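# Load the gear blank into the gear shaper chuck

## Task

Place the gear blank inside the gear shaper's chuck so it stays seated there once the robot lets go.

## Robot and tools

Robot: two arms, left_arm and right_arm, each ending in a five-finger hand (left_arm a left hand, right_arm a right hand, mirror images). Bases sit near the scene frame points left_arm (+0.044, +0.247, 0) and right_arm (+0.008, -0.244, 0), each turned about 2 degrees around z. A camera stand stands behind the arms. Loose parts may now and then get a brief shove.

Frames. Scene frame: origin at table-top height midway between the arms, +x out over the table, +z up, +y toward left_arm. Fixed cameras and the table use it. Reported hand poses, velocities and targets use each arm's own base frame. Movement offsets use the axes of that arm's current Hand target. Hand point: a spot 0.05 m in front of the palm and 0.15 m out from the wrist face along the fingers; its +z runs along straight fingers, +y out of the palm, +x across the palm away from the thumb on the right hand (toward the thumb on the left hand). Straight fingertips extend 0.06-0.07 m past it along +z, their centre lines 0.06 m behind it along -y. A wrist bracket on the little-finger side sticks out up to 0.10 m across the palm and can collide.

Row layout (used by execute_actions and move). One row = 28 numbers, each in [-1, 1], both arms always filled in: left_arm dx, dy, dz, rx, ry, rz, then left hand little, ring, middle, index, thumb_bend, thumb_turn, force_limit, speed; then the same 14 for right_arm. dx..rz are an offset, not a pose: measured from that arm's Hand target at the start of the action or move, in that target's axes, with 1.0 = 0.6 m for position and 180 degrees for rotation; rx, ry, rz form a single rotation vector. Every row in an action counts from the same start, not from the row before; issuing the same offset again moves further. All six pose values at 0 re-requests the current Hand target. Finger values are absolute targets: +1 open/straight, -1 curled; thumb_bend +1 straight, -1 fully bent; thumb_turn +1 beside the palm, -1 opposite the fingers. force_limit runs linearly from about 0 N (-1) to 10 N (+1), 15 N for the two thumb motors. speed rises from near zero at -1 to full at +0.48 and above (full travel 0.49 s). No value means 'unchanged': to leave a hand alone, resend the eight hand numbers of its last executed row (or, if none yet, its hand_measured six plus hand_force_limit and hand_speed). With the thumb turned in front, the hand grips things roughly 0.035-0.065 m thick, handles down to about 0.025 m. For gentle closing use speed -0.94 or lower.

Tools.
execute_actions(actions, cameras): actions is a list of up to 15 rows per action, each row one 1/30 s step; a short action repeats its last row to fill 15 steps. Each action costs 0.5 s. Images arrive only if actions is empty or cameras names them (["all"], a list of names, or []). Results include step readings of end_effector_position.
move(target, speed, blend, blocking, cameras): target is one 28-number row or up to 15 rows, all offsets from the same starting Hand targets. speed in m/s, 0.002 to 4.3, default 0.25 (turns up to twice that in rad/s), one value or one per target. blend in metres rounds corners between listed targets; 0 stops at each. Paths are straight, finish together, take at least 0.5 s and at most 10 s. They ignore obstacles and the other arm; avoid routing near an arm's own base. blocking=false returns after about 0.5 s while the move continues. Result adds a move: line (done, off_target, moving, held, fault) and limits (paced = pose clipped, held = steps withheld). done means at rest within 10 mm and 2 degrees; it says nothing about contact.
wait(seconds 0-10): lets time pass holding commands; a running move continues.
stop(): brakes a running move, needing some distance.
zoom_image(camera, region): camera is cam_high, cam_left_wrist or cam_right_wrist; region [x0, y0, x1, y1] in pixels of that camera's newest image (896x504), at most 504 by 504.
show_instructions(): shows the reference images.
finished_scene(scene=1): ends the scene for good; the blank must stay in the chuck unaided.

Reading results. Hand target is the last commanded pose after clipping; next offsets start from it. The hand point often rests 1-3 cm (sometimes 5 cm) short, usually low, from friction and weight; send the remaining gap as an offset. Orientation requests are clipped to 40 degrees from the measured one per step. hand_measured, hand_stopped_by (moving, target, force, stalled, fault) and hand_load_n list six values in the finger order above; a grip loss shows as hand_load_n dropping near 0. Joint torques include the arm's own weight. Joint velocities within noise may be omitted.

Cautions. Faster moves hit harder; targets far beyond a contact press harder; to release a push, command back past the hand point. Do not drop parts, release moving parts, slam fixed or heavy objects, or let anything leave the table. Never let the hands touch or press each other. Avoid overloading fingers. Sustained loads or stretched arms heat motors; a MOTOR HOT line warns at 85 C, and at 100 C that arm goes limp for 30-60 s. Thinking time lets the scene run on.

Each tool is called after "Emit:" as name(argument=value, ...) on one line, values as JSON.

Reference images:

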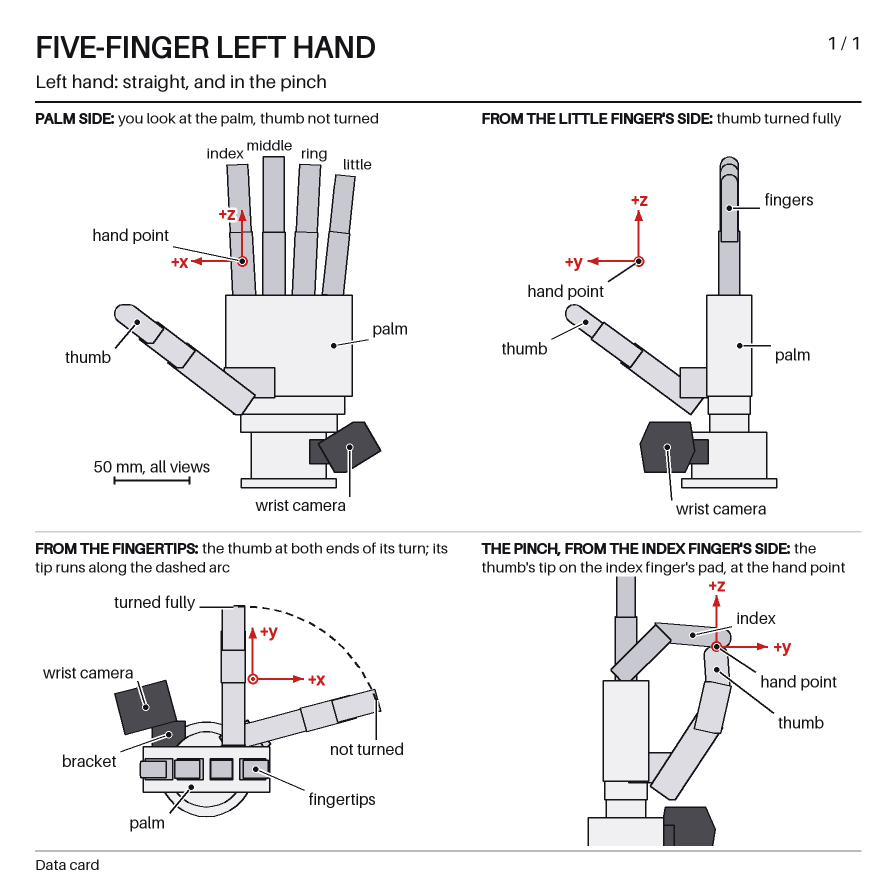

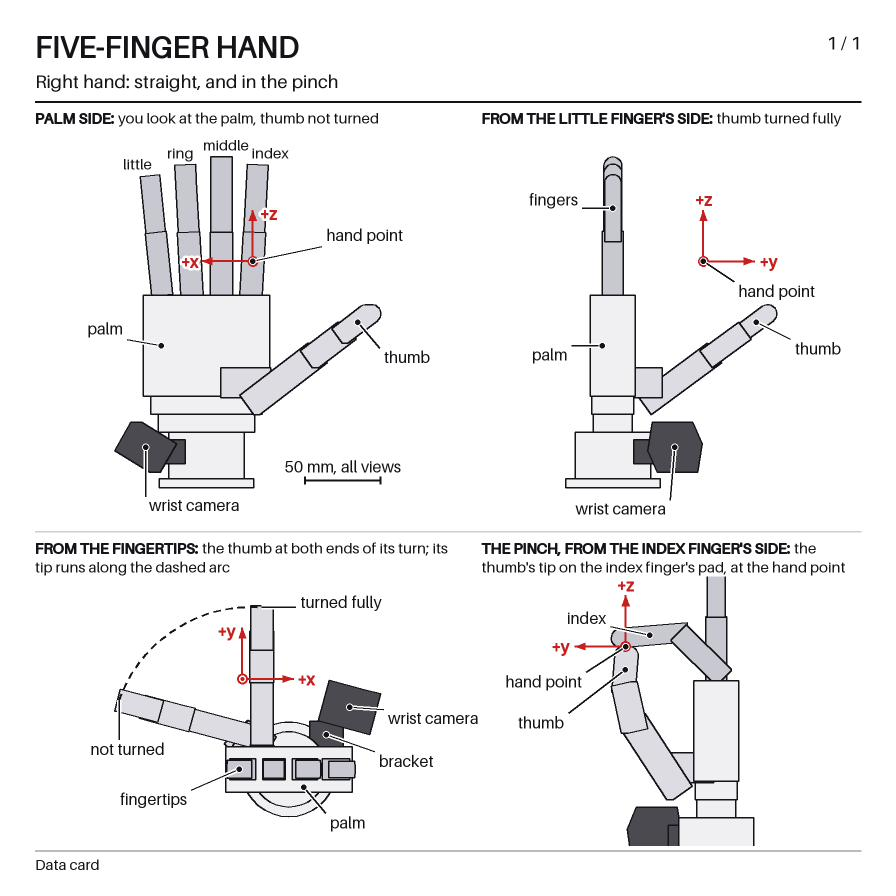

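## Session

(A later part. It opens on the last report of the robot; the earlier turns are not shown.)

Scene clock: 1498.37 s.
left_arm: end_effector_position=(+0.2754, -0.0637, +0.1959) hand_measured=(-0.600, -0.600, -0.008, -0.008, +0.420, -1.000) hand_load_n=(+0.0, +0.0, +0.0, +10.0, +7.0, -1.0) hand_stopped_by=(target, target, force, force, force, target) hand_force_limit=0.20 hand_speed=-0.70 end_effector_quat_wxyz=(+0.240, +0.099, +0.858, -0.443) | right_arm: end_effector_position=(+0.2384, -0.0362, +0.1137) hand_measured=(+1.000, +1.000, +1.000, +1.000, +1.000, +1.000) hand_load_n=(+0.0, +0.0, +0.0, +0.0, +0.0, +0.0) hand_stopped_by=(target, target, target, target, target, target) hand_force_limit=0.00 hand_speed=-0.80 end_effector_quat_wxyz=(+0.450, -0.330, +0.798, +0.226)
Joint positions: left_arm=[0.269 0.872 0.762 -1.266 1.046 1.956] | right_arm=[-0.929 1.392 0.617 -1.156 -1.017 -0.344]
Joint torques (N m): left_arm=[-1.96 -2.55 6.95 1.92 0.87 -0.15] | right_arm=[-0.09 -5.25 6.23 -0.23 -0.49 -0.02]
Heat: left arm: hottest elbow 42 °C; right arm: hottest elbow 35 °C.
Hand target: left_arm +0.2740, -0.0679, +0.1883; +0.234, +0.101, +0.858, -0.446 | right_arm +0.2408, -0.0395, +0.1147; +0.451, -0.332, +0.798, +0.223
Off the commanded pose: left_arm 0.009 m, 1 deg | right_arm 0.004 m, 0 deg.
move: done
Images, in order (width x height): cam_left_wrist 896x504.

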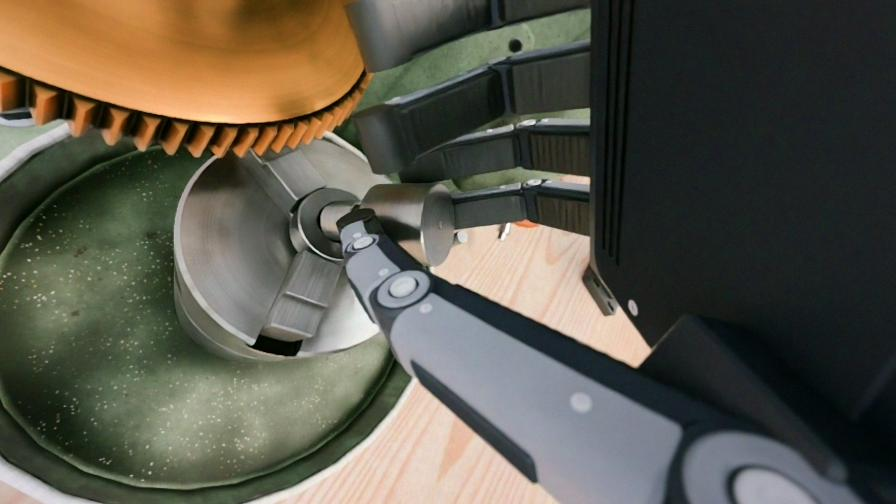

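Emit:
move(target=[-0.05203,0.01487,-0.01375,0,0,0,-0.6,-0.6,-0.36,-0.36,0.24,-1,0.2,-0.7,0,0,0,0,0,0,1,1,1,1,1,1,0,-0.8], speed=0.04, cameras=["cam_left_wrist"])

Emit:
zoom_image(camera="cam_left_wrist", region=[290, 160, 470, 300])

Scene clock: 1515.13 s.
left_arm: end_effector_position=(+0.2921, -0.0615, +0.1978) hand_measured=(-0.600, -0.600, -0.008, -0.008, +0.420, -1.000) hand_load_n=(+0.0, +0.0, +1.0, +8.5, +6.0, -0.5) hand_stopped_by=(target, target, force, force, force, target) hand_force_limit=0.20 hand_speed=-0.70 end_effector_quat_wxyz=(+0.229, +0.094, +0.856, -0.455) | right_arm: end_effector_position=(+0.2384, -0.0362, +0.1137) hand_measured=(+1.000, +1.000, +1.000, +1.000, +1.000, +1.000) hand_load_n=(+0.0, +0.0, +0.0, +0.0, +0.0, +0.0) hand_stopped_by=(target, target, target, target, target, target) hand_force_limit=0.00 hand_speed=-0.80 end_effector_quat_wxyz=(+0.450, -0.330, +0.798, +0.226)
Joint positions: left_arm=[0.27 0.951 0.806 -1.272 1.062 1.97] | right_arm=[-0.929 1.392 0.617 -1.156 -1.017 -0.344]
Joint torques (N m): left_arm=[0.15 -1.2 10.07 1.01 0.39 0.16] | right_arm=[-0.09 -5.25 6.24 -0.23 -0.49 -0.02]
Heat: left arm: hottest elbow 42 °C; right arm: hottest elbow 35 °C.
Hand target: left_arm +0.3021, -0.0549, +0.2012; +0.234, +0.101, +0.858, -0.446 | right_arm +0.2408, -0.0395, +0.1147; +0.451, -0.332, +0.798, +0.223
Off the commanded pose: left_arm 0.012 m, 1 deg | right_arm 0.004 m, 0 deg.
move: off_target (left_arm)
Images, in order (width x height): cam_left_wrist 896x504.

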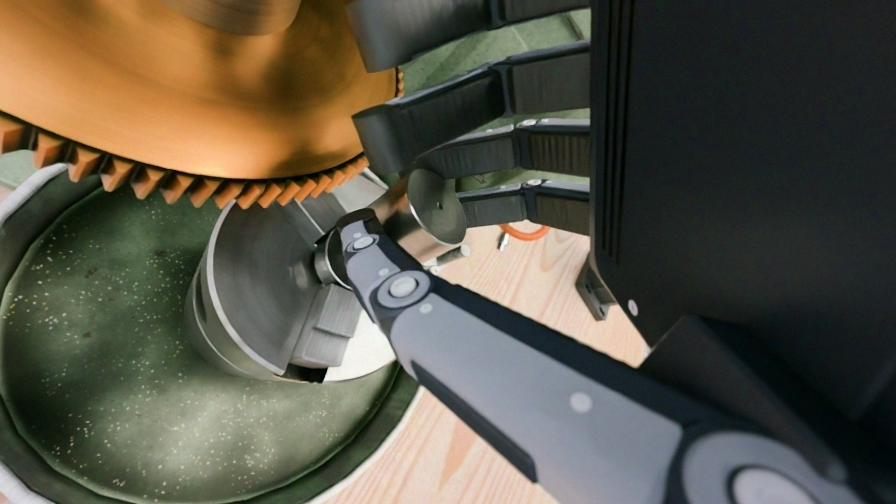

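Scaled by 2.800 from the camera's 896x504 image, which has a finer 1280x720 frame.

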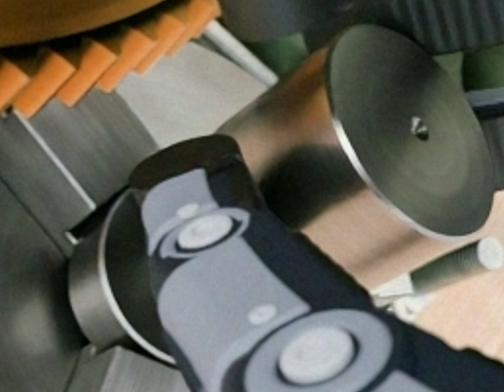

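Emit:
move(target=[-0.0005,0.0137,-0.0127,0,0,0,-0.6,-0.6,-0.36,-0.36,0.24,-1,0.2,-0.7,0,0,0,0,0,0,1,1,1,1,1,1,0,-0.8], speed=0.04, cameras=["cam_left_wrist"])

Emit:
zoom_image(camera="cam_left_wrist", region=[290, 160, 470, 300])

Scene clock: 1552.90 s.
left_arm: end_effector_position=(+0.2930, -0.0560, +0.1968) hand_measured=(-0.600, -0.600, -0.008, -0.008, +0.418, -1.000) hand_load_n=(+0.0, +0.0, +0.0, +9.0, +4.0, -0.5) hand_stopped_by=(target, target, force, force, force, target) hand_force_limit=0.20 hand_speed=-0.70 end_effector_quat_wxyz=(+0.229, +0.101, +0.852, -0.459) | right_arm: end_effector_position=(+0.2384, -0.0362, +0.1137) hand_measured=(+1.000, +1.000, +1.000, +1.000, +1.000, +1.000) hand_load_n=(+0.0, +0.0, +0.0, +0.0, +0.0, -0.5) hand_stopped_by=(target, target, target, target, target, target) hand_force_limit=0.00 hand_speed=-0.80 end_effector_quat_wxyz=(+0.450, -0.330, +0.798, +0.226)
Joint positions: left_arm=[0.297 0.977 0.817 -1.321 1.076 2.05] | right_arm=[-0.929 1.392 0.617 -1.156 -1.017 -0.344]
Joint torques (N m): left_arm=[1.08 -1.9 10.26 0.7 -0.05 0.06] | right_arm=[-0.09 -5.19 6.23 -0.23 -0.5 -0.02]
Heat: left arm: hottest elbow 44 °C; right arm: hottest elbow 35 °C.
Hand target: left_arm +0.3031, -0.0439, +0.1992; +0.234, +0.101, +0.858, -0.446 | right_arm +0.2408, -0.0395, +0.1147; +0.451, -0.332, +0.798, +0.223
Off the commanded pose: left_arm 0.016 m, 2 deg | right_arm 0.004 m, 0 deg.
move: off_target (left_arm)
Images, in order (width x height): cam_left_wrist 896x504.

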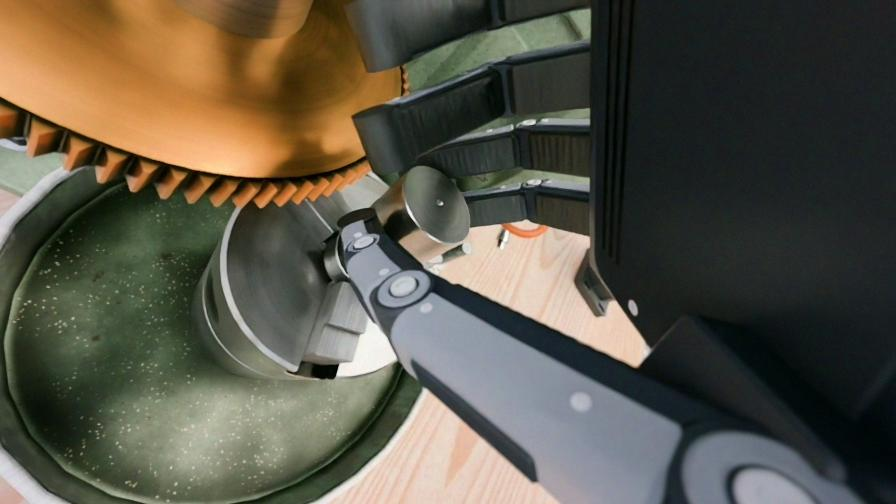

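Scaled by 2.800 from the camera's 896x504 image, which has a finer 1280x720 frame.

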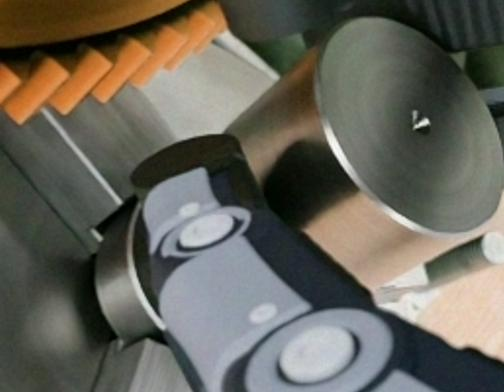

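Emit:
move(target=[-0.017,-0.03095,0.00115,0,0,0,-0.6,-0.6,-0.36,-0.36,0.24,-1,0.2,-0.7,0,0,0,0,0,0,1,1,1,1,1,1,0,-0.8], speed=0.04, cameras=["cam_left_wrist"])

Emit:
zoom_image(camera="cam_left_wrist", region=[290, 160, 470, 300])

Scene clock: 1571.67 s.
left_arm: end_effector_position=(+0.2911, -0.0576, +0.1979) hand_measured=(-0.600, -0.600, -0.008, -0.008, +0.418, -1.000) hand_load_n=(+0.0, +0.0, +0.0, +7.5, +5.5, -1.0) hand_stopped_by=(target, target, force, force, force, target) hand_force_limit=0.20 hand_speed=-0.70 end_effector_quat_wxyz=(+0.216, +0.090, +0.859, -0.456) | right_arm: end_effector_position=(+0.2384, -0.0362, +0.1137) hand_measured=(+1.000, +1.000, +1.000, +1.000, +1.000, +1.000) hand_load_n=(+0.0, +0.0, -0.5, +0.0, -0.5, +0.0) hand_stopped_by=(target, target, target, target, target, target) hand_force_limit=0.00 hand_speed=-0.80 end_effector_quat_wxyz=(+0.450, -0.330, +0.798, +0.226)
Joint positions: left_arm=[0.281 0.976 0.827 -1.321 1.055 2.001] | right_arm=[-0.929 1.392 0.617 -1.156 -1.017 -0.344]
Joint torques (N m): left_arm=[-1.26 -4.25 11.82 1.47 0.67 -0.18] | right_arm=[-0.09 -5.25 6.26 -0.23 -0.5 -0.02]
Heat: left arm: hottest elbow 43 °C; right arm: hottest elbow 35 °C.
Hand target: left_arm +0.3051, -0.0549, +0.2172; +0.234, +0.101, +0.858, -0.446 | right_arm +0.2408, -0.0395, +0.1147; +0.451, -0.332, +0.798, +0.223
Off the commanded pose: left_arm 0.024 m, 3 deg | right_arm 0.004 m, 0 deg.
move: off_target (left_arm)
Images, in order (width x height): cam_left_wrist 896x504.

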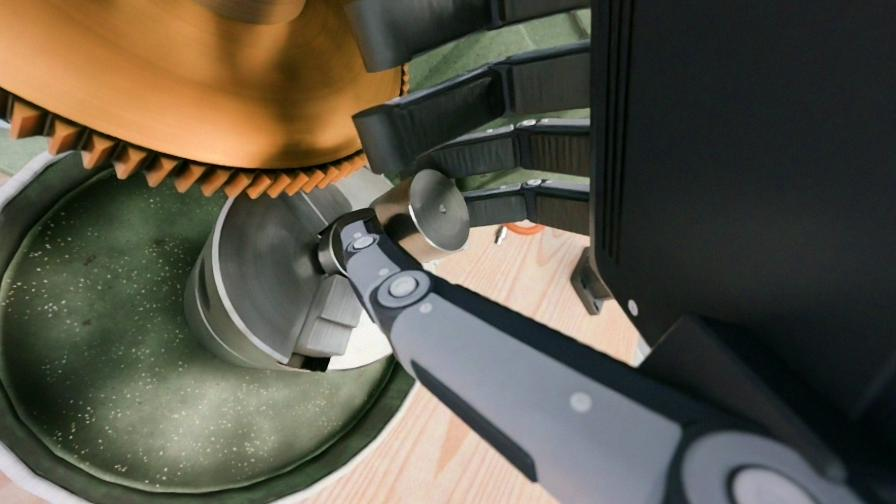

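Scaled by 2.800 from the camera's 896x504 image, which has a finer 1280x720 frame.

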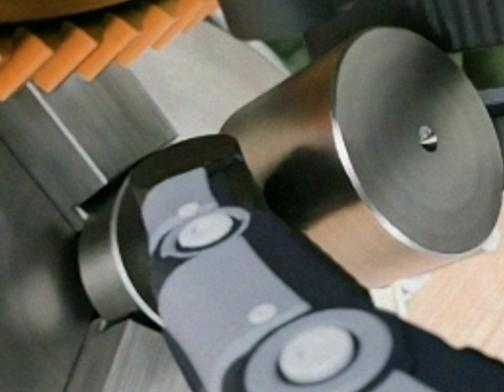

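Emit:
move(target=[0.04058,0.01802,0.01852,0,0,0,-0.6,-0.6,-0.36,-0.36,0.24,-1,0.2,-0.7,0,0,0,0,0,0,1,1,1,1,1,1,0,-0.8], speed=0.04, cameras=["cam_left_wrist"])

Emit:
zoom_image(camera="cam_left_wrist", region=[290, 160, 470, 300])

Scene clock: 1581.67 s.
left_arm: end_effector_position=(+0.2927, -0.0581, +0.1971) hand_measured=(-0.600, -0.600, -0.008, -0.008, +0.418, -1.000) hand_load_n=(+0.0, +0.0, +0.0, +8.0, +5.0, -0.5) hand_stopped_by=(target, target, force, force, force, target) hand_force_limit=0.20 hand_speed=-0.70 end_effector_quat_wxyz=(+0.236, +0.102, +0.856, -0.448) | right_arm: end_effector_position=(+0.2384, -0.0362, +0.1137) hand_measured=(+1.000, +1.000, +1.000, +1.000, +1.000, +1.000) hand_load_n=(+0.0, +0.0, +0.0, +0.0, +0.0, +0.0) hand_stopped_by=(target, target, target, target, target, target) hand_force_limit=0.00 hand_speed=-0.80 end_effector_quat_wxyz=(+0.450, -0.330, +0.798, +0.226)
Joint positions: left_arm=[0.278 0.945 0.803 -1.272 1.056 1.994] | right_arm=[-0.929 1.392 0.617 -1.156 -1.017 -0.344]
Joint torques (N m): left_arm=[-0.97 -3.66 7.23 1.65 0.57 -0.11] | right_arm=[-0.09 -5.19 6.26 -0.23 -0.5 -0.03]
Heat: left arm: hottest elbow 43 °C; right arm: hottest elbow 35 °C.
Hand target: left_arm +0.2915, -0.0585, +0.1920; +0.234, +0.101, +0.858, -0.446 | right_arm +0.2408, -0.0395, +0.1147; +0.451, -0.332, +0.798, +0.223
Off the commanded pose: left_arm 0.005 m, 0 deg | right_arm 0.004 m, 0 deg.
move: done
Images, in order (width x height): cam_left_wrist 896x504.

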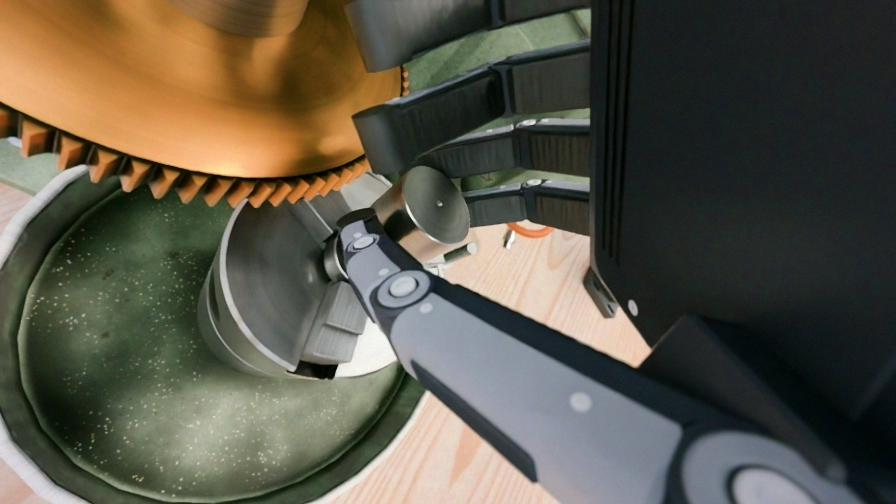

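Scaled by 2.800 from the camera's 896x504 image, which has a finer 1280x720 frame.

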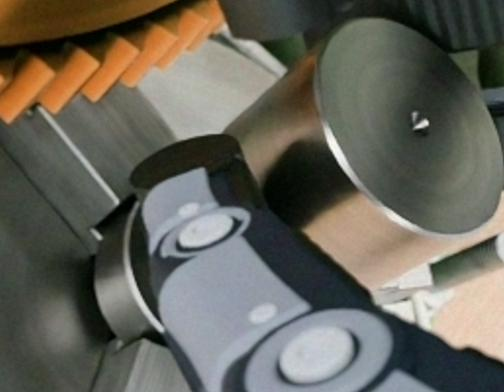

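Emit:
move(target=[0.00453,-0.00482,0.0025,0,0,0,-0.6,-0.6,-0.36,-0.36,0.24,-1,0.2,-0.7,0,0,0,0,0,0,1,1,1,1,1,1,0,-0.8], speed=0.04, cameras=["cam_left_wrist"])

Emit:
zoom_image(camera="cam_left_wrist", region=[290, 160, 470, 300])

Scene clock: 1599.27 s.
left_arm: end_effector_position=(+0.2921, -0.0590, +0.1970) hand_measured=(-0.600, -0.600, -0.008, -0.008, +0.418, -1.000) hand_load_n=(+0.0, +0.0, +0.0, +7.0, +5.5, -1.0) hand_stopped_by=(target, target, force, force, force, target) hand_force_limit=0.20 hand_speed=-0.70 end_effector_quat_wxyz=(+0.241, +0.104, +0.856, -0.446) | right_arm: end_effector_position=(+0.2384, -0.0362, +0.1137) hand_measured=(+1.000, +1.000, +1.000, +1.000, +1.000, +1.000) hand_load_n=(+0.0, +0.0, -0.5, +0.0, +0.0, +0.0) hand_stopped_by=(target, target, target, target, target, target) hand_force_limit=0.00 hand_speed=-0.80 end_effector_quat_wxyz=(+0.450, -0.330, +0.798, +0.226)
Joint positions: left_arm=[0.275 0.933 0.795 -1.258 1.055 1.986] | right_arm=[-0.929 1.392 0.617 -1.156 -1.017 -0.344]
Joint torques (N m): left_arm=[-1.67 -3.43 7.17 1.4 0.57 -0.19] | right_arm=[-0.15 -5.19 6.26 -0.24 -0.5 -0.03]
Heat: left arm: hottest elbow 42 °C; right arm: hottest elbow 35 °C.
Hand target: left_arm +0.2884, -0.0615, +0.1919; +0.234, +0.101, +0.858, -0.446 | right_arm +0.2408, -0.0395, +0.1147; +0.451, -0.332, +0.798, +0.223
Off the commanded pose: left_arm 0.007 m, 1 deg | right_arm 0.004 m, 0 deg.
move: done
Images, in order (width x height): cam_left_wrist 896x504.

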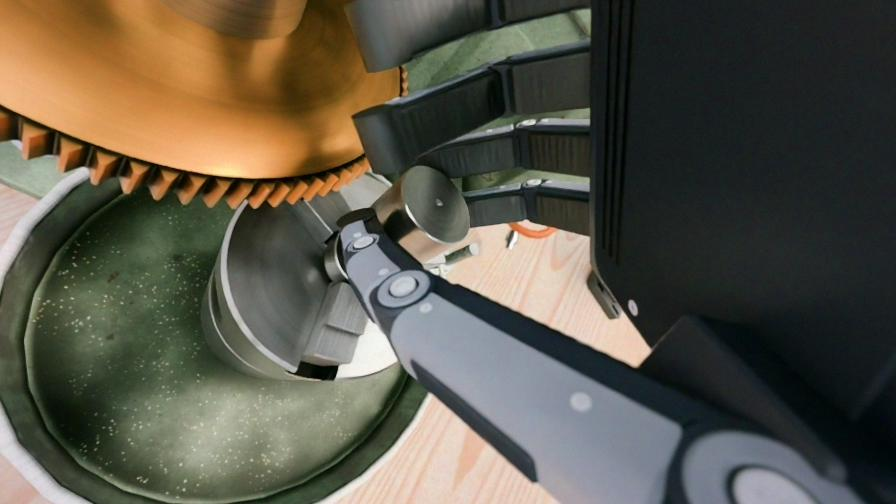

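Scaled by 2.800 from the camera's 896x504 image, which has a finer 1280x720 frame.

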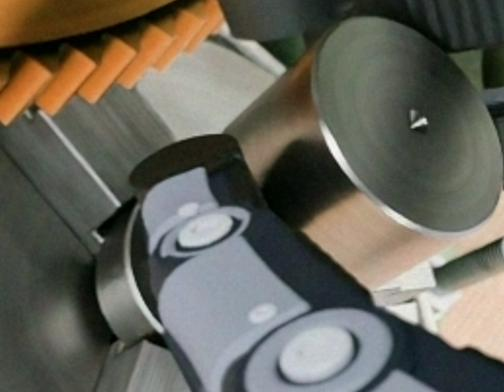

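Emit:
zoom_image(camera="cam_left_wrist", region=[360, 155, 480, 275])

Scaled by 4.200 from the camera's 896x504 image, which has a finer 1280x720 frame.

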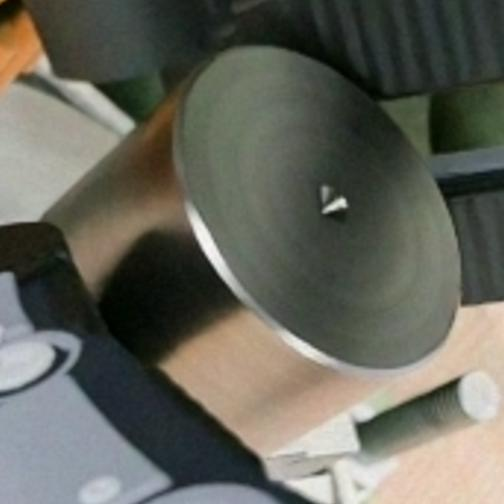

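Emit:
move(target=[-0.04677,-0.07818,-0.05293,0,0,0,-0.6,-0.6,-0.36,-0.36,0.24,-1,0.2,-0.7,0,0,0,0,0,0,1,1,1,1,1,1,0,-0.8], speed=0.1, cameras=["cam_left_wrist", "cam_high"])

Emit:
zoom_image(camera="cam_left_wrist", region=[290, 150, 490, 290])

Scene clock: 1709.10 s.
left_arm: end_effector_position=(+0.2752, -0.0624, +0.2312) hand_measured=(-0.600, -0.600, -0.008, -0.008, +0.418, -1.000) hand_load_n=(+0.0, +0.0, -0.5, +7.5, +6.5, +0.0) hand_stopped_by=(target, target, force, force, force, target) hand_force_limit=0.20 hand_speed=-0.70 end_effector_quat_wxyz=(+0.215, +0.087, +0.862, -0.451) | right_arm: end_effector_position=(+0.2384, -0.0362, +0.1137) hand_measured=(+1.000, +1.000, +1.000, +1.000, +1.000, +1.000) hand_load_n=(+0.0, +0.0, +0.0, +0.0, +0.0, +0.0) hand_stopped_by=(target, target, target, target, target, target) hand_force_limit=0.00 hand_speed=-0.80 end_effector_quat_wxyz=(+0.450, -0.330, +0.798, +0.226)
Joint positions: left_arm=[0.272 0.91 0.881 -1.419 1.043 1.974] | right_arm=[-0.929 1.392 0.617 -1.156 -1.017 -0.344]
Joint torques (N m): left_arm=[-1.14 -2.9 12.38 0.8 1.03 -0.07] | right_arm=[-0.09 -5.19 6.24 -0.23 -0.5 -0.02]
Heat: left arm: hottest elbow 40 °C; right arm: hottest elbow 35 °C.
Hand target: left_arm +0.2850, -0.0620, +0.2551; +0.234, +0.101, +0.858, -0.446 | right_arm +0.2408, -0.0395, +0.1147; +0.451, -0.332, +0.798, +0.223
Off the commanded pose: left_arm 0.026 m, 3 deg | right_arm 0.004 m, 0 deg.
move: off_target (left_arm)
Images, in order (width x height): cam_high 896x504, cam_left_wrist 896x504.

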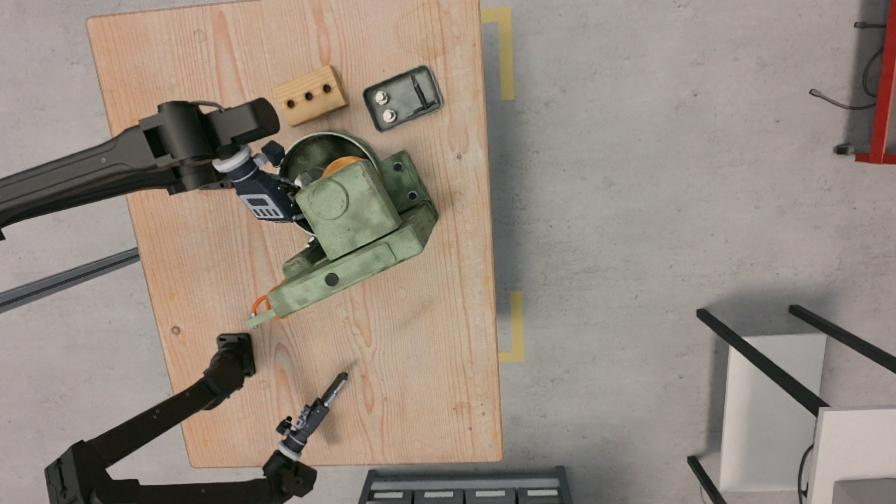

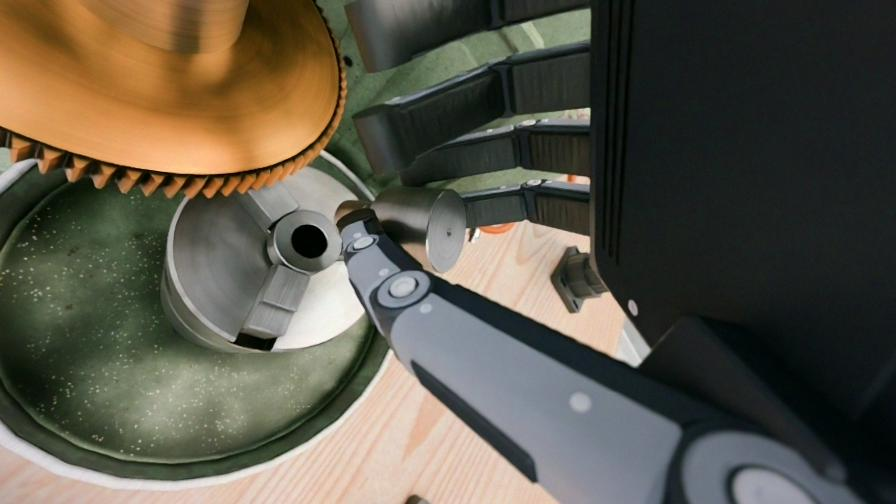

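Scaled by 2.520 from the camera's 896x504 image, which has a finer 1280x720 frame.

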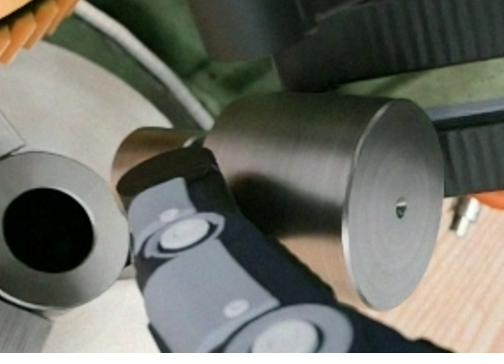

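Emit:
move(target=[[-0.02518,0.12457,-0.20715,-0.0751,-0.1097,-0.0753,-0.6,-0.6,-0.36,-0.36,0.24,-1,0.2,-0.7,0,0,0,0,0,0,1,1,1,1,1,1,0,-0.8],[0.07185,0.19993,-0.4138,-0.1518,-0.2217,-0.1522,-0.6,-0.6,-0.36,-0.36,0.24,-1,0.2,-0.7,0,0,0,0,0,0,1,1,1,1,1,1,0,-0.8],[0.2653,0.25583,-0.53603,-0.0776,-0.3083,-0.3505,-0.6,-0.6,-0.36,-0.36,0.24,-1,0.2,-0.7,0,0,0,0,0,0,1,1,1,1,1,1,0,-0.8]], speed=0.15, blend=0.03, cameras=["cam_left_wrist", "cam_high"])

Emit:
zoom_image(camera="cam_left_wrist", region=[290, 150, 490, 290])

Scene clock: 1758.77 s.
left_arm: end_effector_position=(+0.1081, +0.2706, +0.2106) hand_measured=(-0.600, -0.600, -0.008, -0.008, +0.418, -1.000) hand_load_n=(+0.0, +0.0, +0.0, +7.0, +6.5, -0.5) hand_stopped_by=(target, target, force, force, force, target) hand_force_limit=0.20 hand_speed=-0.70 end_effector_quat_wxyz=(-0.336, +0.588, -0.628, +0.383) | right_arm: end_effector_position=(+0.2384, -0.0362, +0.1137) hand_measured=(+1.000, +1.000, +1.000, +1.000, +1.000, +1.000) hand_load_n=(+0.0, -0.5, +0.0, +0.0, -0.5, +0.0) hand_stopped_by=(target, target, target, target, target, target) hand_force_limit=0.00 hand_speed=-0.80 end_effector_quat_wxyz=(+0.450, -0.330, +0.798, +0.226)
Joint positions: left_arm=[1.666 1.26 1.032 -1.679 1.036 1.924] | right_arm=[-0.929 1.392 0.617 -1.156 -1.017 -0.344]
Joint torques (N m): left_arm=[-0.44 -6.77 10.95 -0.46 0.91 -0.23] | right_arm=[-0.09 -5.19 6.24 -0.23 -0.5 -0.02]
Motor temperatures (°C): left_arm=[27 26 46 25 30 26] | right_arm=[26 27 35 25 27 24]
Heat: left arm: hottest elbow 46 °C; right arm: hottest elbow 35 °C.
Hand target: left_arm +0.1050, +0.2830, +0.2248; -0.338, +0.578, -0.628, +0.395 | right_arm +0.2408, -0.0395, +0.1147; +0.451, -0.332, +0.798, +0.223
Off the commanded pose: left_arm 0.019 m, 2 deg | right_arm 0.004 m, 0 deg.
joint sent to its limit (left arm) — joint 4 (wrist pitch), lower limit. The joint targets are off in orientation, not in position.
move: off_target (left_arm)
Images, in order (width x height): cam_high 896x504, cam_left_wrist 896x504.

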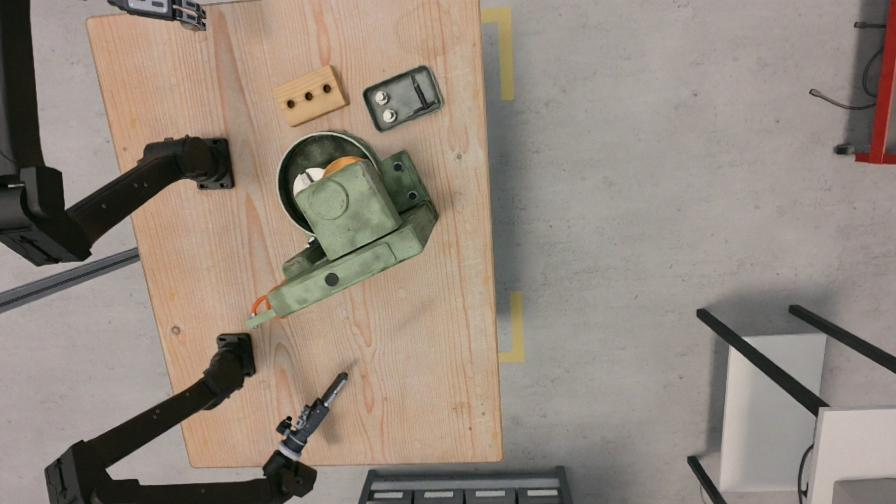

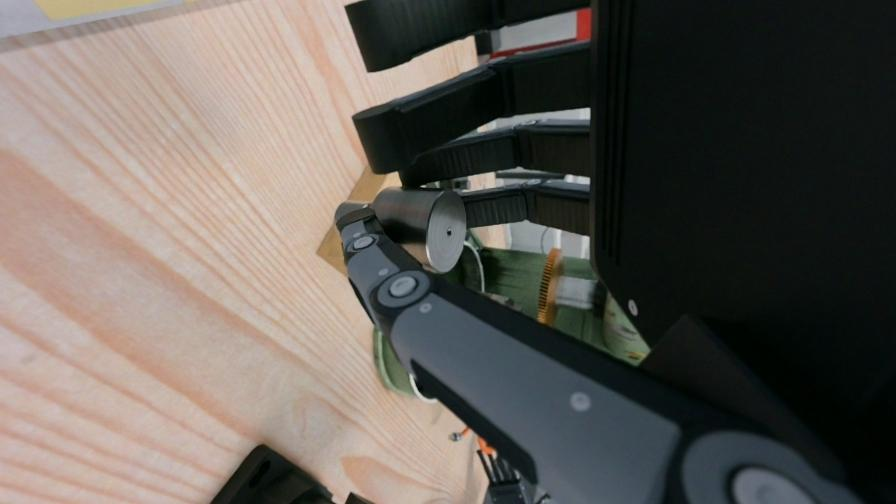

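Scaled by 2.520 from the camera's 896x504 image, which has a finer 1280x720 frame.

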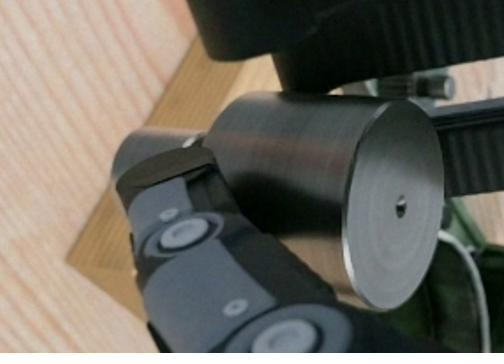

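Emit:
move(target=[0.01107,0.23803,0.1268,0,0,0,-0.6,-0.6,-0.36,-0.36,0.24,-1,0.2,-0.7,0,0,0,0,0,0,1,1,1,1,1,1,0,-0.8], speed=0.12, cameras=["cam_left_wrist", "cam_high"])

Emit:
zoom_image(camera="cam_left_wrist", region=[290, 150, 490, 290])

Scene clock: 1776.20 s.
left_arm: end_effector_position=(+0.1069, +0.2690, +0.0657) hand_measured=(-0.600, -0.600, -0.008, -0.008, +0.418, -1.000) hand_load_n=(+0.0, +0.0, +0.0, +7.0, +6.5, -0.5) hand_stopped_by=(target, target, force, force, force, target) hand_force_limit=0.20 hand_speed=-0.70 end_effector_quat_wxyz=(-0.333, +0.579, -0.631, +0.395) | right_arm: end_effector_position=(+0.2384, -0.0362, +0.1137) hand_measured=(+1.000, +1.000, +1.000, +1.000, +1.000, +1.000) hand_load_n=(+0.0, +0.0, +0.0, +0.0, +0.0, +0.0) hand_stopped_by=(target, target, target, target, target, target) hand_force_limit=0.00 hand_speed=-0.80 end_effector_quat_wxyz=(+0.450, -0.330, +0.798, +0.226)
Joint positions: left_arm=[1.673 1.474 0.801 -1.307 1.04 1.995] | right_arm=[-0.929 1.392 0.617 -1.156 -1.017 -0.344]
Joint torques (N m): left_arm=[-0.21 -7.53 5.33 0.32 0.99 -0.01] | right_arm=[-0.09 -5.19 6.24 -0.24 -0.5 -0.02]
Heat: left arm: hottest elbow 46 °C; right arm: hottest elbow 35 °C.
Hand target: left_arm +0.1057, +0.2710, +0.0633; -0.338, +0.578, -0.628, +0.395 | right_arm +0.2408, -0.0395, +0.1147; +0.451, -0.332, +0.798, +0.223
Off the commanded pose: left_arm 0.003 m, 1 deg | right_arm 0.004 m, 0 deg.
move: done
Images, in order (width x height): cam_high 896x504, cam_left_wrist 896x504.

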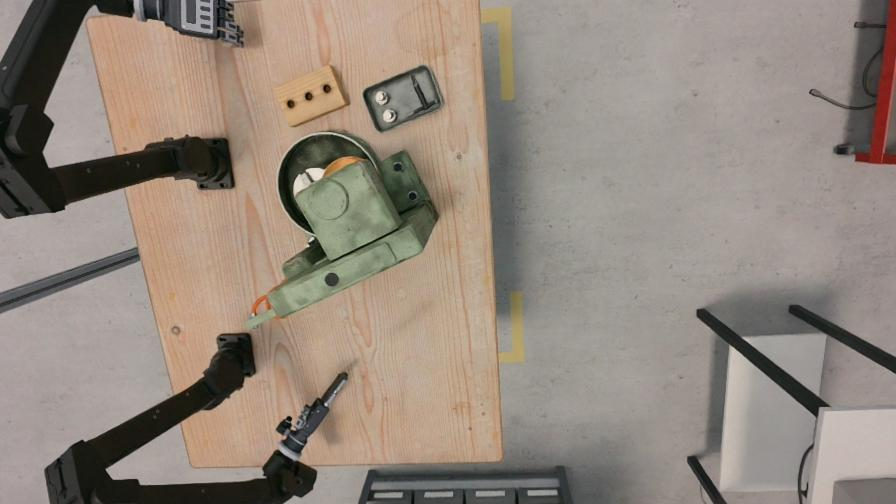

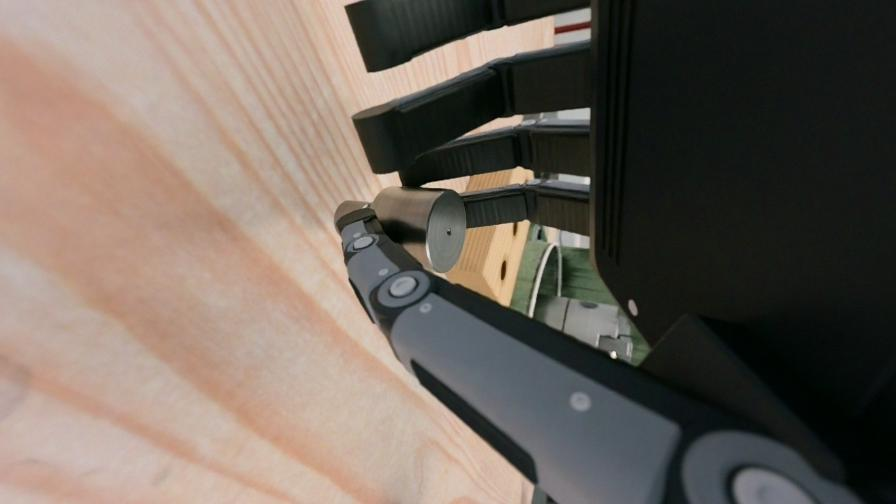

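Scaled by 2.520 from the camera's 896x504 image, which has a finer 1280x720 frame.

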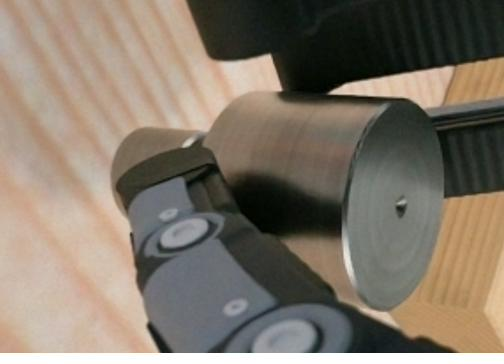

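Emit:
move(target=[-0.00064,0.01774,0.00914,0,0,0,-0.6,-0.6,-0.36,-0.36,0.24,-1,0.2,-0.7,0,0,0,0,0,0,1,1,1,1,1,1,0,-0.8], speed=0.06)

Emit:
move(target=[-0.00032,0.00887,0.00457,0,0,0,-0.6,-0.6,-0.36,-0.36,0.24,-1,0.2,-0.7,0,0,0,0,0,0,1,1,1,1,1,1,0,-0.8], speed=0.06, cameras=["cam_left_wrist"])

Scene clock: 1780.70 s.
left_arm: end_effector_position=(+0.1068, +0.2701, +0.0546) hand_measured=(-0.600, -0.600, -0.008, -0.008, +0.418, -1.000) hand_load_n=(+0.0, +0.0, +0.0, +7.5, +6.5, -0.5) hand_stopped_by=(target, target, force, force, force, target) hand_force_limit=0.20 hand_speed=-0.70 end_effector_quat_wxyz=(+0.335, -0.578, +0.632, -0.394) | right_arm: end_effector_position=(+0.2384, -0.0362, +0.1137) hand_measured=(+1.000, +1.000, +1.000, +1.000, +1.000, +1.000) hand_load_n=(+0.0, +0.0, +0.0, +0.0, +0.0, +0.0) hand_stopped_by=(target, target, target, target, target, target) hand_force_limit=0.00 hand_speed=-0.80 end_effector_quat_wxyz=(+0.450, -0.330, +0.798, +0.226)
Joint positions: left_arm=[1.673 1.496 0.789 -1.269 1.04 1.995] | right_arm=[-0.929 1.392 0.617 -1.156 -1.017 -0.344]
Joint torques (N m): left_arm=[0.03 -7.88 5.19 0.32 1.02 0] | right_arm=[-0.09 -5.25 6.24 -0.23 -0.5 -0.02]
Heat: left arm: hottest elbow 45 °C; right arm: hottest elbow 35 °C.
Hand target: left_arm +0.1057, +0.2710, +0.0513; +0.338, -0.578, +0.629, -0.395 | right_arm +0.2408, -0.0395, +0.1147; +0.451, -0.332, +0.798, +0.223
Off the commanded pose: left_arm 0.004 m, 1 deg | right_arm 0.004 m, 0 deg.
move: done

Scene clock: 1781.53 s.
left_arm: end_effector_position=(+0.1068, +0.2702, +0.0487) hand_measured=(-0.600, -0.600, -0.008, -0.008, +0.418, -1.000) hand_load_n=(+0.0, +0.0, +0.0, +7.0, +6.5, -0.5) hand_stopped_by=(target, target, force, force, force, target) hand_force_limit=0.20 hand_speed=-0.70 end_effector_quat_wxyz=(+0.335, -0.578, +0.632, -0.394) | right_arm: end_effector_position=(+0.2384, -0.0362, +0.1137) hand_measured=(+1.000, +1.000, +1.000, +1.000, +1.000, +1.000) hand_load_n=(+0.0, +0.0, +0.0, +0.0, +0.0, +0.0) hand_stopped_by=(target, target, target, target, target, target) hand_force_limit=0.00 hand_speed=-0.80 end_effector_quat_wxyz=(+0.450, -0.330, +0.798, +0.226)
Joint positions: left_arm=[1.673 1.508 0.783 -1.25 1.04 1.995] | right_arm=[-0.929 1.392 0.617 -1.156 -1.017 -0.344]
Joint torques (N m): left_arm=[-0.56 -8.53 5.11 0.35 0.96 0.04] | right_arm=[-0.15 -5.25 6.26 -0.24 -0.5 -0.02]
Heat: left arm: hottest elbow 45 °C; right arm: hottest elbow 35 °C.
Hand target: left_arm +0.1057, +0.2709, +0.0453; +0.338, -0.579, +0.629, -0.395 | right_arm +0.2408, -0.0395, +0.1147; +0.451, -0.332, +0.798, +0.223
Off the commanded pose: left_arm 0.004 m, 1 deg | right_arm 0.004 m, 0 deg.
move: done
Images, in order (width x height): cam_left_wrist 896x504.

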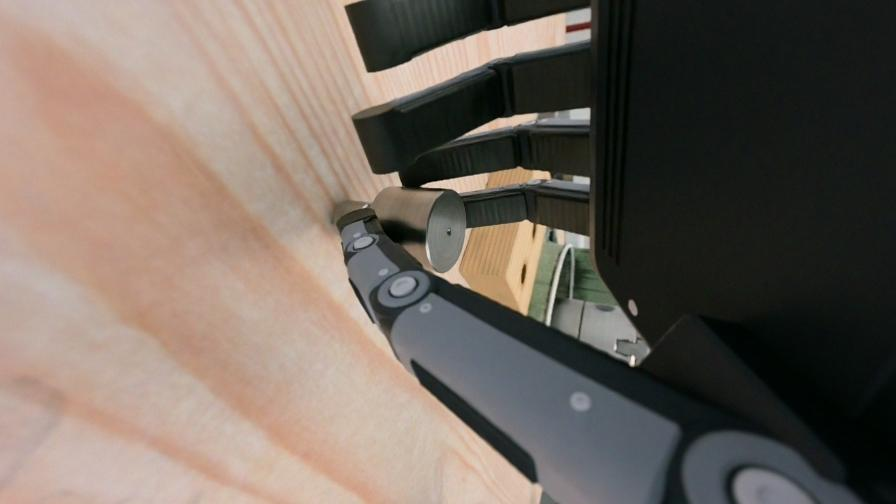

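Emit:
move(target=[-0.00027,0.0074,0.0038,0,0,0,-0.6,-0.6,-0.36,-0.36,0.24,-1,0.2,-0.7,0,0,0,0,0,0,1,1,1,1,1,1,0,-0.8], speed=0.05, cameras=["cam_left_wrist"])

Emit:
zoom_image(camera="cam_left_wrist", region=[290, 150, 490, 290])

Scene clock: 1787.60 s.
left_arm: end_effector_position=(+0.1070, +0.2706, +0.0447) hand_measured=(-0.600, -0.600, -0.008, -0.008, +0.418, -1.000) hand_load_n=(+0.0, +0.0, +0.0, +7.0, +6.0, -0.5) hand_stopped_by=(target, target, force, force, force, target) hand_force_limit=0.20 hand_speed=-0.70 end_effector_quat_wxyz=(+0.336, -0.578, +0.632, -0.394) | right_arm: end_effector_position=(+0.2384, -0.0362, +0.1137) hand_measured=(+1.000, +1.000, +1.000, +1.000, +1.000, +1.000) hand_load_n=(+0.0, +0.0, +0.0, +0.0, +0.0, +0.0) hand_stopped_by=(target, target, target, target, target, target) hand_force_limit=0.00 hand_speed=-0.80 end_effector_quat_wxyz=(+0.450, -0.330, +0.798, +0.226)
Joint positions: left_arm=[1.673 1.517 0.779 -1.236 1.041 1.995] | right_arm=[-0.929 1.392 0.617 -1.156 -1.017 -0.344]
Joint torques (N m): left_arm=[-0.56 -7.53 4.9 0.31 0.95 -0.04] | right_arm=[-0.15 -5.19 6.24 -0.23 -0.49 -0.02]
Heat: left arm: hottest elbow 44 °C; right arm: hottest elbow 35 °C.
Hand target: left_arm +0.1057, +0.2709, +0.0403; +0.338, -0.579, +0.628, -0.395 | right_arm +0.2408, -0.0395, +0.1147; +0.451, -0.332, +0.798, +0.223
Off the commanded pose: left_arm 0.005 m, 0 deg | right_arm 0.004 m, 0 deg.
move: done
Images, in order (width x height): cam_left_wrist 896x504.

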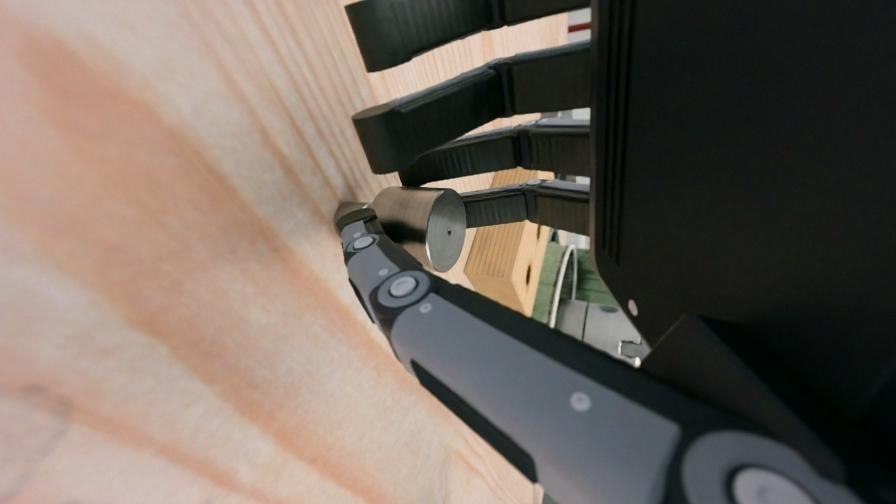

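Scaled by 2.520 from the camera's 896x504 image, which has a finer 1280x720 frame.

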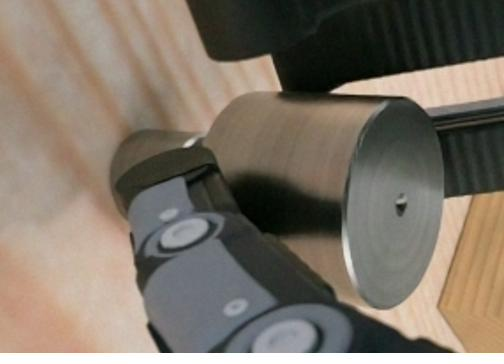

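Emit:
move(target=[-0.00022,0.0059,0.00305,0,0,0,-0.6,-0.6,-0.36,-0.36,0.24,-1,0.2,-0.7,0,0,0,0,0,0,1,1,1,1,1,1,0,-0.8], speed=0.05, cameras=["cam_left_wrist"])

Emit:
zoom_image(camera="cam_left_wrist", region=[290, 150, 490, 290])

Scene clock: 1790.60 s.
left_arm: end_effector_position=(+0.1075, +0.2721, +0.0444) hand_measured=(-0.600, -0.600, -0.008, -0.008, +0.418, -1.000) hand_load_n=(+0.0, +0.5, +0.0, +8.0, +5.5, +0.0) hand_stopped_by=(target, target, force, force, force, target) hand_force_limit=0.20 hand_speed=-0.70 end_effector_quat_wxyz=(+0.338, -0.576, +0.632, -0.393) | right_arm: end_effector_position=(+0.2384, -0.0362, +0.1137) hand_measured=(+1.000, +1.000, +1.000, +1.000, +1.000, +1.000) hand_load_n=(+0.0, +0.0, +0.0, +0.0, +0.0, +0.0) hand_stopped_by=(target, target, target, target, target, target) hand_force_limit=0.00 hand_speed=-0.80 end_effector_quat_wxyz=(+0.450, -0.330, +0.798, +0.226)
Joint positions: left_arm=[1.673 1.519 0.779 -1.23 1.045 1.995] | right_arm=[-0.929 1.392 0.617 -1.156 -1.017 -0.344]
Joint torques (N m): left_arm=[0.21 -6.95 4.56 0.69 0.74 -0.02] | right_arm=[-0.15 -5.25 6.26 -0.23 -0.5 -0.02]
Heat: left arm: hottest elbow 44 °C; right arm: hottest elbow 35 °C.
Hand target: left_arm +0.1057, +0.2709, +0.0363; +0.338, -0.579, +0.629, -0.395 | right_arm +0.2408, -0.0395, +0.1147; +0.451, -0.332, +0.798, +0.223
Off the commanded pose: left_arm 0.008 m, 1 deg | right_arm 0.004 m, 0 deg.
move: done
Images, in order (width x height): cam_left_wrist 896x504.

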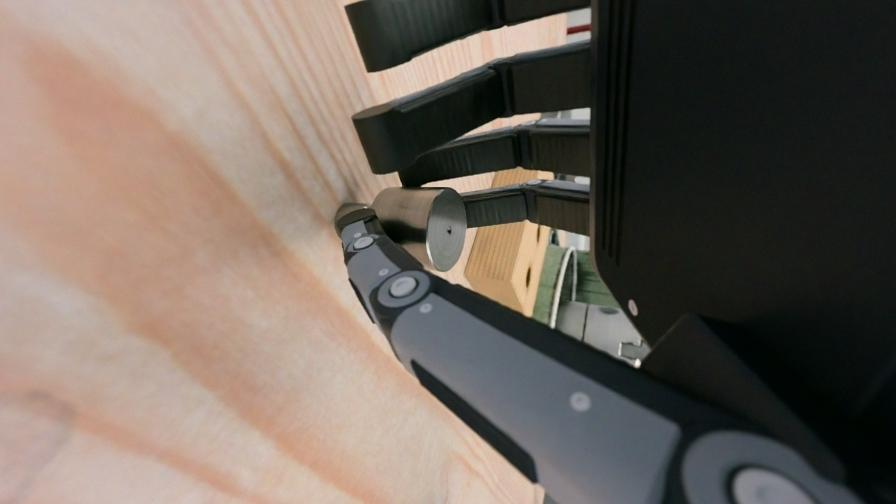

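Scaled by 2.520 from the camera's 896x504 image, which has a finer 1280x720 frame.

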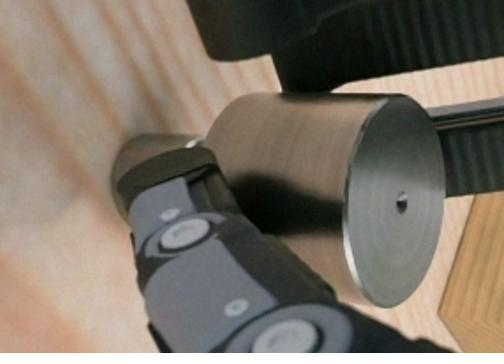

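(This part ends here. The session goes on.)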